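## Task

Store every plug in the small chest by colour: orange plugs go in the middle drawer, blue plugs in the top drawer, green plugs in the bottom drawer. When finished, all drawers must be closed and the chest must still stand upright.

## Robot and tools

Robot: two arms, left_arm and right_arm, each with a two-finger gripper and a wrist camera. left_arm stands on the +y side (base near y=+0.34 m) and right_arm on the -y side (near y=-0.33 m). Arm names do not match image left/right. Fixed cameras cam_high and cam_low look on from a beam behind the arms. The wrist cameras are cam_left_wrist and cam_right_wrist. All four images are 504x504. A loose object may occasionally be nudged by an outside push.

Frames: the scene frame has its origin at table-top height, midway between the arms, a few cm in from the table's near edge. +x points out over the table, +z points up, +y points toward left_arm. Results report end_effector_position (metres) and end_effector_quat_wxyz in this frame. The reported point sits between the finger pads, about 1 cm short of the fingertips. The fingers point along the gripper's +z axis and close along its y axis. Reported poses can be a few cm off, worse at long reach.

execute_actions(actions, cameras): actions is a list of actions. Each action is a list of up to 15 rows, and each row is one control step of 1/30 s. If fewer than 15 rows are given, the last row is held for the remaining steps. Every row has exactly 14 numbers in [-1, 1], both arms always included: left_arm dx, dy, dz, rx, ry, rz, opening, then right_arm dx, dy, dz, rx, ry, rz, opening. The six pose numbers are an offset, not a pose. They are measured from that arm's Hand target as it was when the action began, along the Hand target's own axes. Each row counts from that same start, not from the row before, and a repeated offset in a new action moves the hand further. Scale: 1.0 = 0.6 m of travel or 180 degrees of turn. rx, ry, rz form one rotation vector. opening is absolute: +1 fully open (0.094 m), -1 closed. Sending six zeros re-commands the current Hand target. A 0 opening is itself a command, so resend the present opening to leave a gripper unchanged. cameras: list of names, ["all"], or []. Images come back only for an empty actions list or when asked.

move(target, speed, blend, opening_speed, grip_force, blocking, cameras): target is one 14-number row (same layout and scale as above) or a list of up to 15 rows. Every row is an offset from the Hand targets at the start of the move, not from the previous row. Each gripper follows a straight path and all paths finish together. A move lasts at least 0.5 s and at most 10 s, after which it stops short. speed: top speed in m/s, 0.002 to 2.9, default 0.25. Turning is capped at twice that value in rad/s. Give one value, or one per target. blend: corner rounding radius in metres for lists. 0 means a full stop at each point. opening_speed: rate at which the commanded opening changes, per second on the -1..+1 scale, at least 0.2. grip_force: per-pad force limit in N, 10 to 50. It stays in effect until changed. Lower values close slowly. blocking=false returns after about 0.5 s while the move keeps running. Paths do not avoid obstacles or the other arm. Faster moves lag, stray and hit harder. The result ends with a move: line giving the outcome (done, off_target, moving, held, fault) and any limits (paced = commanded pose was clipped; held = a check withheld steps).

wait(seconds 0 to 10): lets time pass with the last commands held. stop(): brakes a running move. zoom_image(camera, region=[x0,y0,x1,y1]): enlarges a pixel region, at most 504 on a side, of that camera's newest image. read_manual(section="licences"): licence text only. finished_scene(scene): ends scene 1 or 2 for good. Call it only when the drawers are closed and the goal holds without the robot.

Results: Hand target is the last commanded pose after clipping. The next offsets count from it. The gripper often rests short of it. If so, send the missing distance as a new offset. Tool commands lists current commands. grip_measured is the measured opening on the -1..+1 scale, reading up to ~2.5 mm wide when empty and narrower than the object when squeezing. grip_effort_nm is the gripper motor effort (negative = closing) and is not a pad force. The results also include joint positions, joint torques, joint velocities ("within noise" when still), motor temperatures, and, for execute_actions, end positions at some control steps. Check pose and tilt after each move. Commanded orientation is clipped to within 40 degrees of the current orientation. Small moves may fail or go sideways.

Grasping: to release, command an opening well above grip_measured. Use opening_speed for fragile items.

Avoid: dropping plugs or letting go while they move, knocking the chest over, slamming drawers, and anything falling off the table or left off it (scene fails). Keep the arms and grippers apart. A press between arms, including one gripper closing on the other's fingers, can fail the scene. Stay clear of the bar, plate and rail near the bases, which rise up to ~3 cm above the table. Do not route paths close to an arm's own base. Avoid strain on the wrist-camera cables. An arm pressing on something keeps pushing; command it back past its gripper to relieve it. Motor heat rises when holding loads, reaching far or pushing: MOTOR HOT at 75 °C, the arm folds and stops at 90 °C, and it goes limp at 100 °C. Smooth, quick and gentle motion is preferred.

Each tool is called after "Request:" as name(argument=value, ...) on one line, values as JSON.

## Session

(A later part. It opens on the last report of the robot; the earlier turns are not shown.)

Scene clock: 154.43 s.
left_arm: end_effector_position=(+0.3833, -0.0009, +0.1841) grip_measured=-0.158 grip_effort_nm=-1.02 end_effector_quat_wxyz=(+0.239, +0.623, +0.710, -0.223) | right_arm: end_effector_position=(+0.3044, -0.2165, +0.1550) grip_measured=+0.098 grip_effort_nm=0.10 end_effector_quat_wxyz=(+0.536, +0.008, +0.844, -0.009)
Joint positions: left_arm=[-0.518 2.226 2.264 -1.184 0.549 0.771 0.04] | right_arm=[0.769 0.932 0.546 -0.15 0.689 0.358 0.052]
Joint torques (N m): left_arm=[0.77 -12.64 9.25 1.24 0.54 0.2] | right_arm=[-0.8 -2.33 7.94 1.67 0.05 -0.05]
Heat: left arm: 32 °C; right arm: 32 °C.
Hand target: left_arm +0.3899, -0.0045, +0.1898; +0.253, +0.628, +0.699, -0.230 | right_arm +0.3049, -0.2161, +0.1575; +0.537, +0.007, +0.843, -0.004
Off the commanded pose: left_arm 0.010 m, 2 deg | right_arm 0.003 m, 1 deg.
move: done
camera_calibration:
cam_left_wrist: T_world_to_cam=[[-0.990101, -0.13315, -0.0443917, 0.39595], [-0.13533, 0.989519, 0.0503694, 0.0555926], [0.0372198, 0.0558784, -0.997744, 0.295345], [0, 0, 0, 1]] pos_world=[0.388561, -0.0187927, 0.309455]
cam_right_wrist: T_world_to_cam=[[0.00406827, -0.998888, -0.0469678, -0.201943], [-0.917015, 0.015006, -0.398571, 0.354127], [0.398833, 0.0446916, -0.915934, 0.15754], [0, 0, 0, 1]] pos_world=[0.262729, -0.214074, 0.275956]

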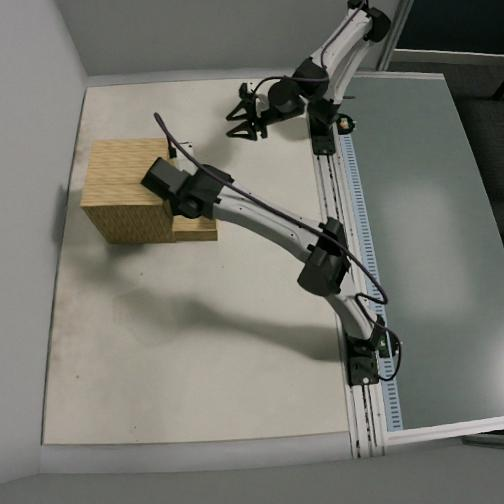

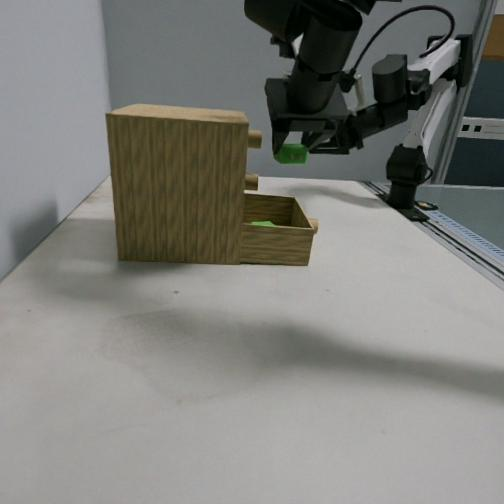

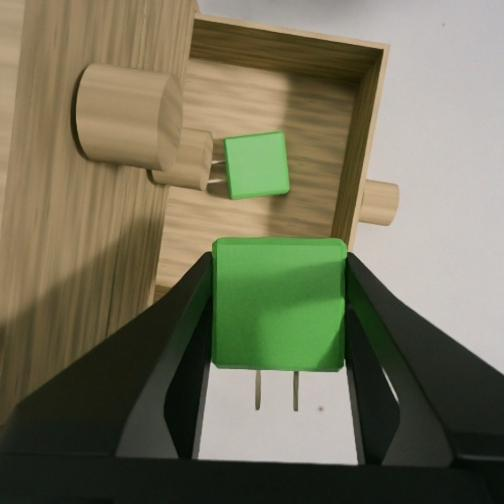

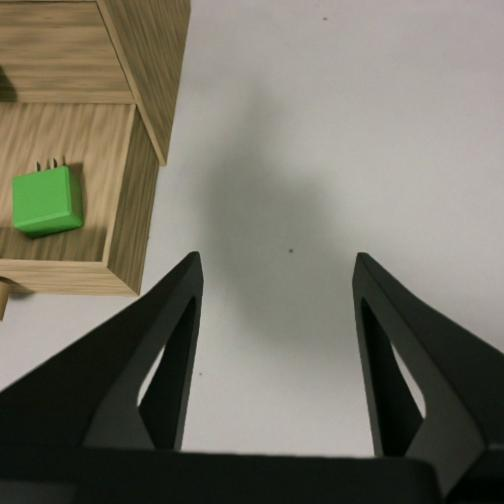

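Request:
move(target=[[0.126,-0.013,0.175,0,0,0,-0.45,0,0,0,0,0,0,-1],[0.126,-0.013,0.175,0,0,0,0.1,0,0,0,0,0,0,-1],[-0.043,-0.022,-0.029,0,0,0,0.1,0,0,0,0,0,0,-1],[0.2,-0.288,-0.212,0,0,0,0.1,0,0,0,0,0,0,-1]], speed=[0.15,0.2,0.2,0.35], opening_speed=1, cameras=["cam_high","cam_low","cam_right_wrist"])

Scene clock: 162.53 s.
left_arm: end_effector_position=(+0.1982, +0.1513, +0.2069) grip_measured=+0.097 grip_effort_nm=0.14 end_effector_quat_wxyz=(+0.241, +0.624, +0.708, -0.225) | right_arm: end_effector_position=(+0.3043, -0.2165, +0.1549) grip_measured=-0.990 grip_effort_nm=-0.51 end_effector_quat_wxyz=(+0.535, +0.007, +0.844, -0.009)
Joint positions: left_arm=[-0.346 1.305 1.275 -1.22 0.618 0.966 0.052] | right_arm=[0.769 0.932 0.546 -0.15 0.688 0.358 0]
Joint torques (N m): left_arm=[1.21 -5.61 6.01 1.1 0.49 0.24] | right_arm=[-0.8 -2.32 7.94 1.67 0.05 -0.03]
Heat: left arm: 33 °C; right arm: 32 °C.
Hand target: left_arm +0.1997, +0.1500, +0.2105; +0.253, +0.628, +0.699, -0.230 | right_arm +0.3049, -0.2161, +0.1575; +0.537, +0.007, +0.843, -0.004
Off the commanded pose: left_arm 0.004 m, 2 deg | right_arm 0.003 m, 1 deg.
move: done
camera_calibration:
cam_right_wrist: T_world_to_cam=[[0.00467088, -0.998924, -0.0461508, -0.202235], [-0.917188, 0.0141086, -0.398205, 0.353879], [0.398428, 0.0441889, -0.916135, 0.15759], [0, 0, 0, 1]] pos_world=[0.26273, -0.213973, 0.275957]
Images, in order (width x height): cam_high 504x504, cam_low 504x504, cam_right_wrist 504x504.

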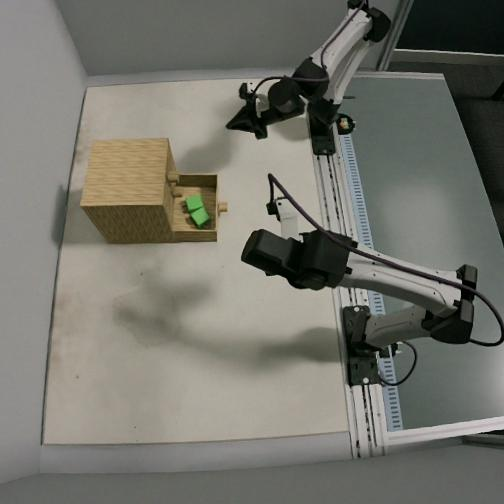

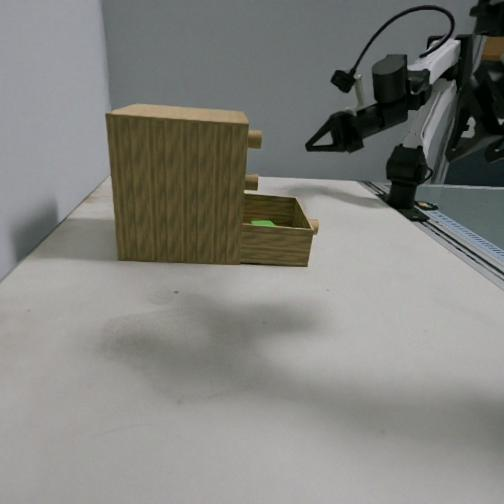

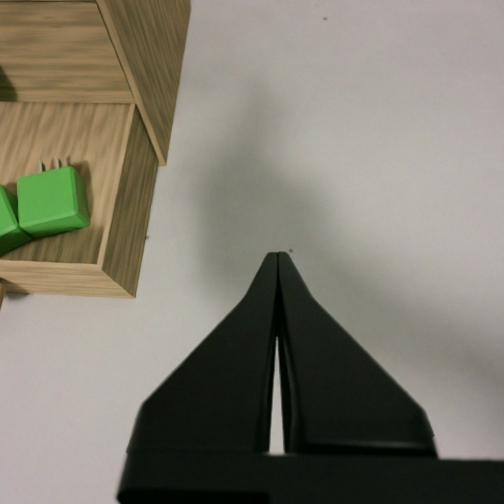

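Request:
move(target=[[0,0,0,0,0,0,0.1,0.066,0.297,-0.0335,0,0,0,0.0],[0,0,0,0,0,0,0.1,0.181,0.297,0.02,0,0,0,0.0],[0,0,0,0,0,0,0.1,0.034,0.298,0.334,0,0,0,0.0]], speed=[0.3,0.25,0.12], blend=[0.03,0,0], cameras=["all"])

Scene clock: 167.87 s.
left_arm: end_effector_position=(+0.1982, +0.1513, +0.2070) grip_measured=+0.097 grip_effort_nm=0.14 end_effector_quat_wxyz=(+0.241, +0.625, +0.708, -0.226) | right_arm: end_effector_position=(+0.4624, -0.0352, +0.0484) grip_measured=-0.002 grip_effort_nm=0.09 end_effector_quat_wxyz=(+0.524, -0.013, +0.851, -0.004)
Joint positions: left_arm=[-0.346 1.305 1.275 -1.22 0.618 0.966 0.052] | right_arm=[0.817 2.084 1.216 0.294 0.692 0.372 0.047]
Joint torques (N m): left_arm=[1.06 -5.53 6.26 1.14 0.52 0.13] | right_arm=[-2.65 -8.25 10.1 1.85 0.24 -0.01]
Heat: left arm: 32 °C; right arm: 32 °C.
Hand target: left_arm +0.1997, +0.1500, +0.2105; +0.253, +0.628, +0.699, -0.230 | right_arm +0.4807, -0.0400, +0.0542; +0.537, +0.007, +0.844, -0.004
Off the commanded pose: left_arm 0.004 m, 2 deg | right_arm 0.020 m, 3 deg.
move: off_target (right_arm)
camera_calibration:
cam_left_wrist: T_world_to_cam=[[-0.990719, -0.12812, -0.0453908, 0.233541], [-0.13012, 0.99051, 0.0442477, -0.121115], [0.0392911, 0.0497433, -0.997989, 0.31714], [0, 0, 0, 1]] pos_world=[0.203154, 0.134111, 0.332462]
cam_right_wrist: T_world_to_cam=[[0.0434485, -0.998484, -0.0337873, -0.0452778], [-0.927218, -0.0277088, -0.373496, 0.455825], [0.371994, 0.047556, -0.927016, 0.00176901], [0, 0, 0, 1]] pos_world=[0.423958, -0.0326629, 0.170359]

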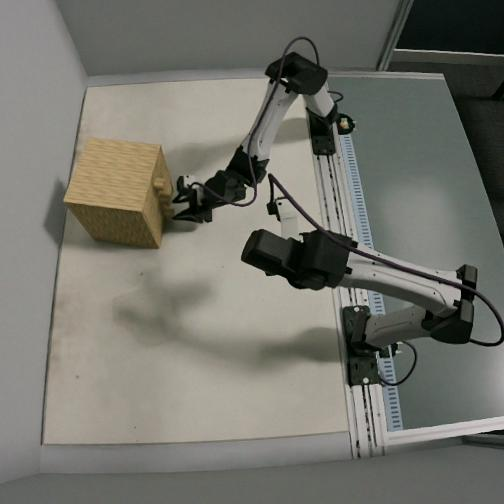

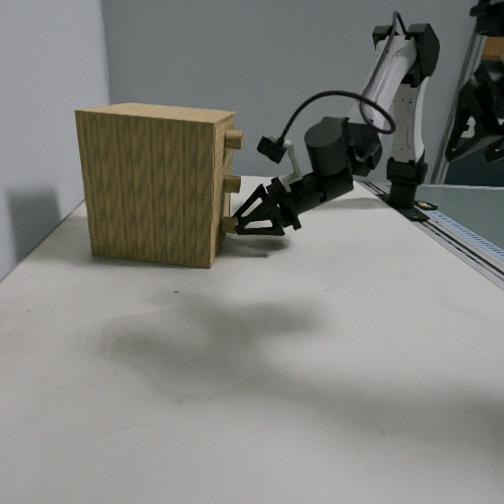

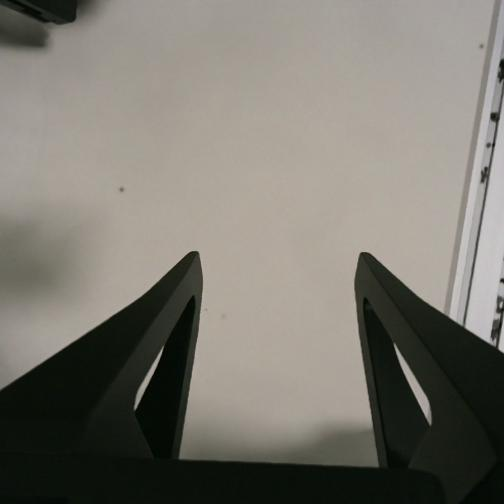

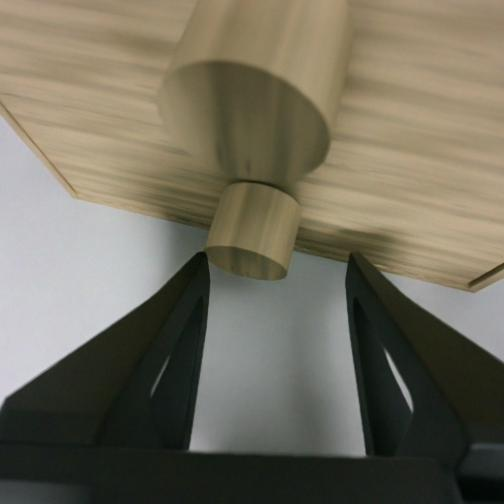

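Request:
move(target=[0,0,0,0,0,0,0.1,0.12,0,-0.26,0,0,0,0.0], cameras=["all"])

Request:
zoom_image(camera="cam_low", region=[180, 90, 280, 290])

Request:
zoom_image(camera="cam_high", region=[60, 120, 200, 260])

Scene clock: 170.47 s.
left_arm: end_effector_position=(+0.1982, +0.1513, +0.2070) grip_measured=+0.097 grip_effort_nm=0.14 end_effector_quat_wxyz=(+0.241, +0.625, +0.708, -0.226) | right_arm: end_effector_position=(+0.3069, -0.0400, +0.0333) grip_measured=-0.002 grip_effort_nm=0.09 end_effector_quat_wxyz=(+0.523, -0.013, +0.852, -0.023)
Joint positions: left_arm=[-0.346 1.305 1.275 -1.22 0.618 0.966 0.052] | right_arm=[1.162 1.867 0.857 0.152 0.982 0.712 0.047]
Joint torques (N m): left_arm=[1.17 -5.68 6.02 1.12 0.54 0.19] | right_arm=[-0.14 -11.93 6.43 1.24 0.45 0.11]
Heat: left arm: 32 °C; right arm: 32 °C.
Hand target: left_arm +0.1997, +0.1500, +0.2105; +0.253, +0.628, +0.699, -0.230 | right_arm +0.3090, -0.0373, +0.0551; +0.537, +0.007, +0.843, -0.004
Off the commanded pose: left_arm 0.004 m, 2 deg | right_arm 0.022 m, 4 deg.
move: off_target (right_arm)
camera_calibration:
cam_left_wrist: T_world_to_cam=[[-0.990719, -0.12812, -0.0453908, 0.233541], [-0.13012, 0.99051, 0.0442477, -0.121115], [0.0392911, 0.0497433, -0.997989, 0.31714], [0, 0, 0, 1]] pos_world=[0.203154, 0.134111, 0.332462]
cam_right_wrist: T_world_to_cam=[[0.0232125, -0.999729, -0.00179161, -0.0388055], [-0.928262, -0.0208876, -0.371341, 0.306443], [0.371203, 0.0102828, -0.928495, 0.0447478], [0, 0, 0, 1]] pos_world=[0.268749, -0.0328543, 0.155273]

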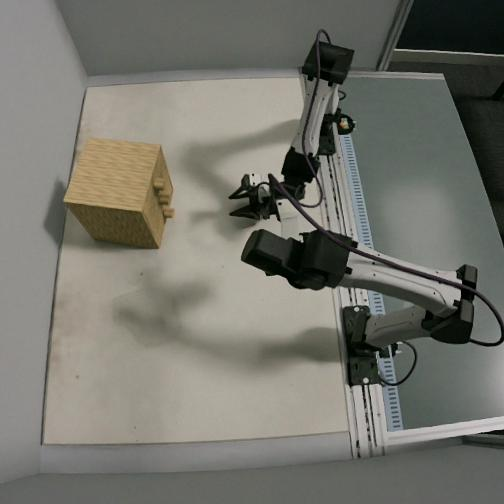

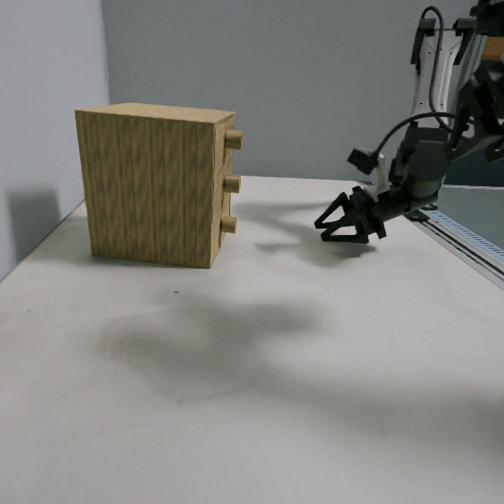

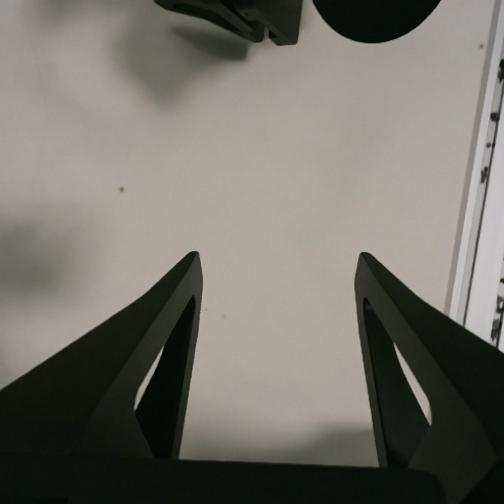

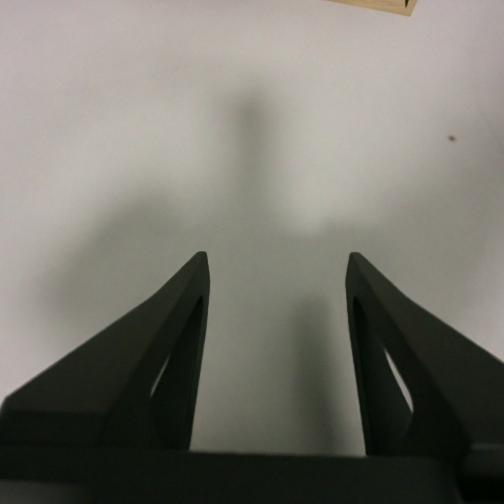

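Scaled by 2.520 from the camera's 504x504 image, which has a finer 720x720 frame.

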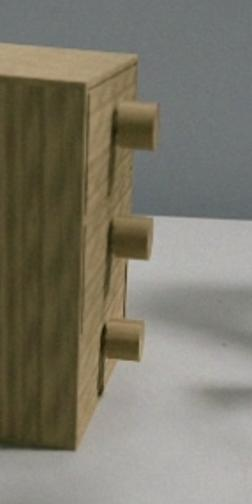

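Scaled by 3.600 from the camera's 504x504 image, which has a finer 720x720 frame.

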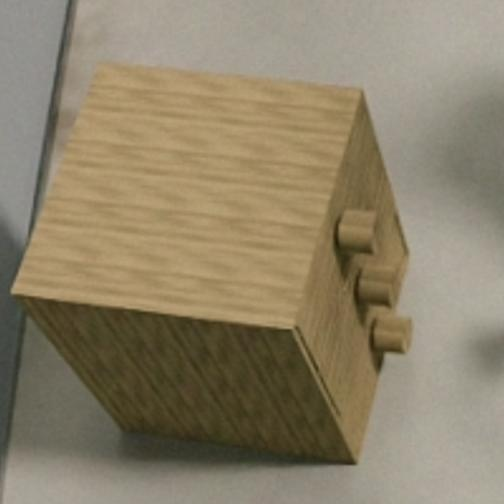

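Request:
move(target=[0,0,0,0,0,0,0.1,-0.172,-0.033,-0.025,0,0,0,-1], cameras=["cam_right_wrist"])

Request:
zoom_image(camera="cam_right_wrist", region=[0, 0, 504, 260])

Scene clock: 172.93 s.
left_arm: end_effector_position=(+0.1982, +0.1513, +0.2070) grip_measured=+0.097 grip_effort_nm=0.14 end_effector_quat_wxyz=(+0.241, +0.625, +0.708, -0.226) | right_arm: end_effector_position=(+0.3359, -0.0626, +0.1376) grip_measured=-0.990 grip_effort_nm=-0.51 end_effector_quat_wxyz=(+0.529, -0.002, +0.848, -0.024)
Joint positions: left_arm=[-0.346 1.305 1.275 -1.22 0.618 0.966 0.052] | right_arm=[1.065 1.608 1.006 -0.151 0.934 0.604 0]
Joint torques (N m): left_arm=[1.28 -5.7 6.15 1.16 0.55 0.19] | right_arm=[-0.46 -8.79 9.57 1.37 0.17 -0.02]
Heat: left arm: 32 °C; right arm: 32 °C.
Hand target: left_arm +0.1997, +0.1500, +0.2105; +0.253, +0.628, +0.699, -0.230 | right_arm +0.3387, -0.0576, +0.1548; +0.537, +0.007, +0.844, -0.004
Off the commanded pose: left_arm 0.004 m, 2 deg | right_arm 0.018 m, 3 deg.
move: off_target (right_arm)
camera_calibration:
cam_right_wrist: T_world_to_cam=[[0.00415908, -0.999925, -0.0115391, -0.0540995], [-0.922822, 0.000607094, -0.385225, 0.372984], [0.385203, 0.0122507, -0.92275, 0.125616], [0, 0, 0, 1]] pos_world=[0.296035, -0.0558607, 0.258971]
Images, in order (width x height): cam_right_wrist 504x504.

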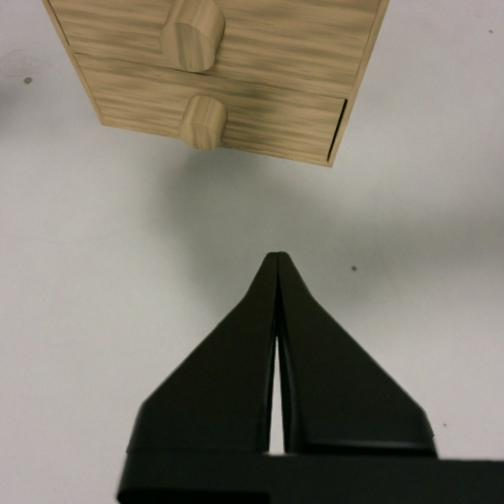

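Scaled by 1.000.

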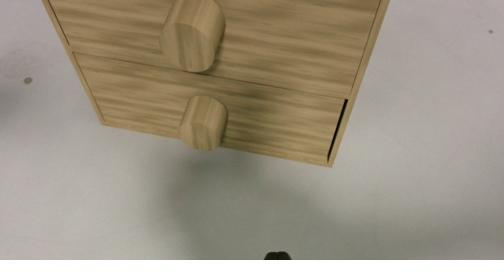

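Request:
move(target=[0,0,0,0,0,0,0.1,-0.172,0,0.0,0,0,0,-1], cameras=["cam_right_wrist"])

Request:
zoom_image(camera="cam_right_wrist", region=[0, 0, 504, 260])

Scene clock: 174.90 s.
left_arm: end_effector_position=(+0.1982, +0.1513, +0.2070) grip_measured=+0.097 grip_effort_nm=0.14 end_effector_quat_wxyz=(+0.241, +0.625, +0.708, -0.226) | right_arm: end_effector_position=(+0.3798, -0.0626, +0.2374) grip_measured=-0.990 grip_effort_nm=-0.51 end_effector_quat_wxyz=(+0.532, +0.004, +0.846, -0.017)
Joint positions: left_arm=[-0.346 1.305 1.275 -1.22 0.618 0.966 0.052] | right_arm=[0.962 1.608 1.39 -0.438 0.853 0.504 0]
Joint torques (N m): left_arm=[1.33 -5.55 6.08 1.09 0.54 0.14] | right_arm=[-0.46 -7.17 10.33 1.5 0.12 -0.03]
Heat: left arm: 32 °C; right arm: 32 °C.
Hand target: left_arm +0.1997, +0.1500, +0.2105; +0.253, +0.628, +0.699, -0.230 | right_arm +0.3824, -0.0585, +0.2483; +0.537, +0.007, +0.843, -0.004
Off the commanded pose: left_arm 0.004 m, 2 deg | right_arm 0.012 m, 2 deg.
move: off_target (right_arm)
camera_calibration:
cam_right_wrist: T_world_to_cam=[[0.00236567, -0.999555, -0.0297225, -0.048184], [-0.920209, 0.00945811, -0.391314, 0.453063], [0.391421, 0.0282766, -0.919777, 0.19875], [0, 0, 0, 1]] pos_world=[0.339231, -0.0580677, 0.358663]
Images, in order (width x height): cam_right_wrist 504x504.

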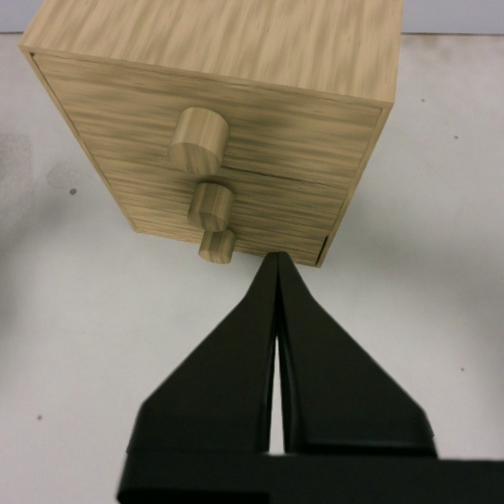

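Scaled by 1.000.

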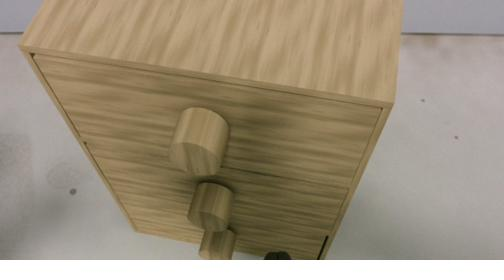

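All shut.

Request:
finished_scene(scene=1)

The scene is finished: the task was done.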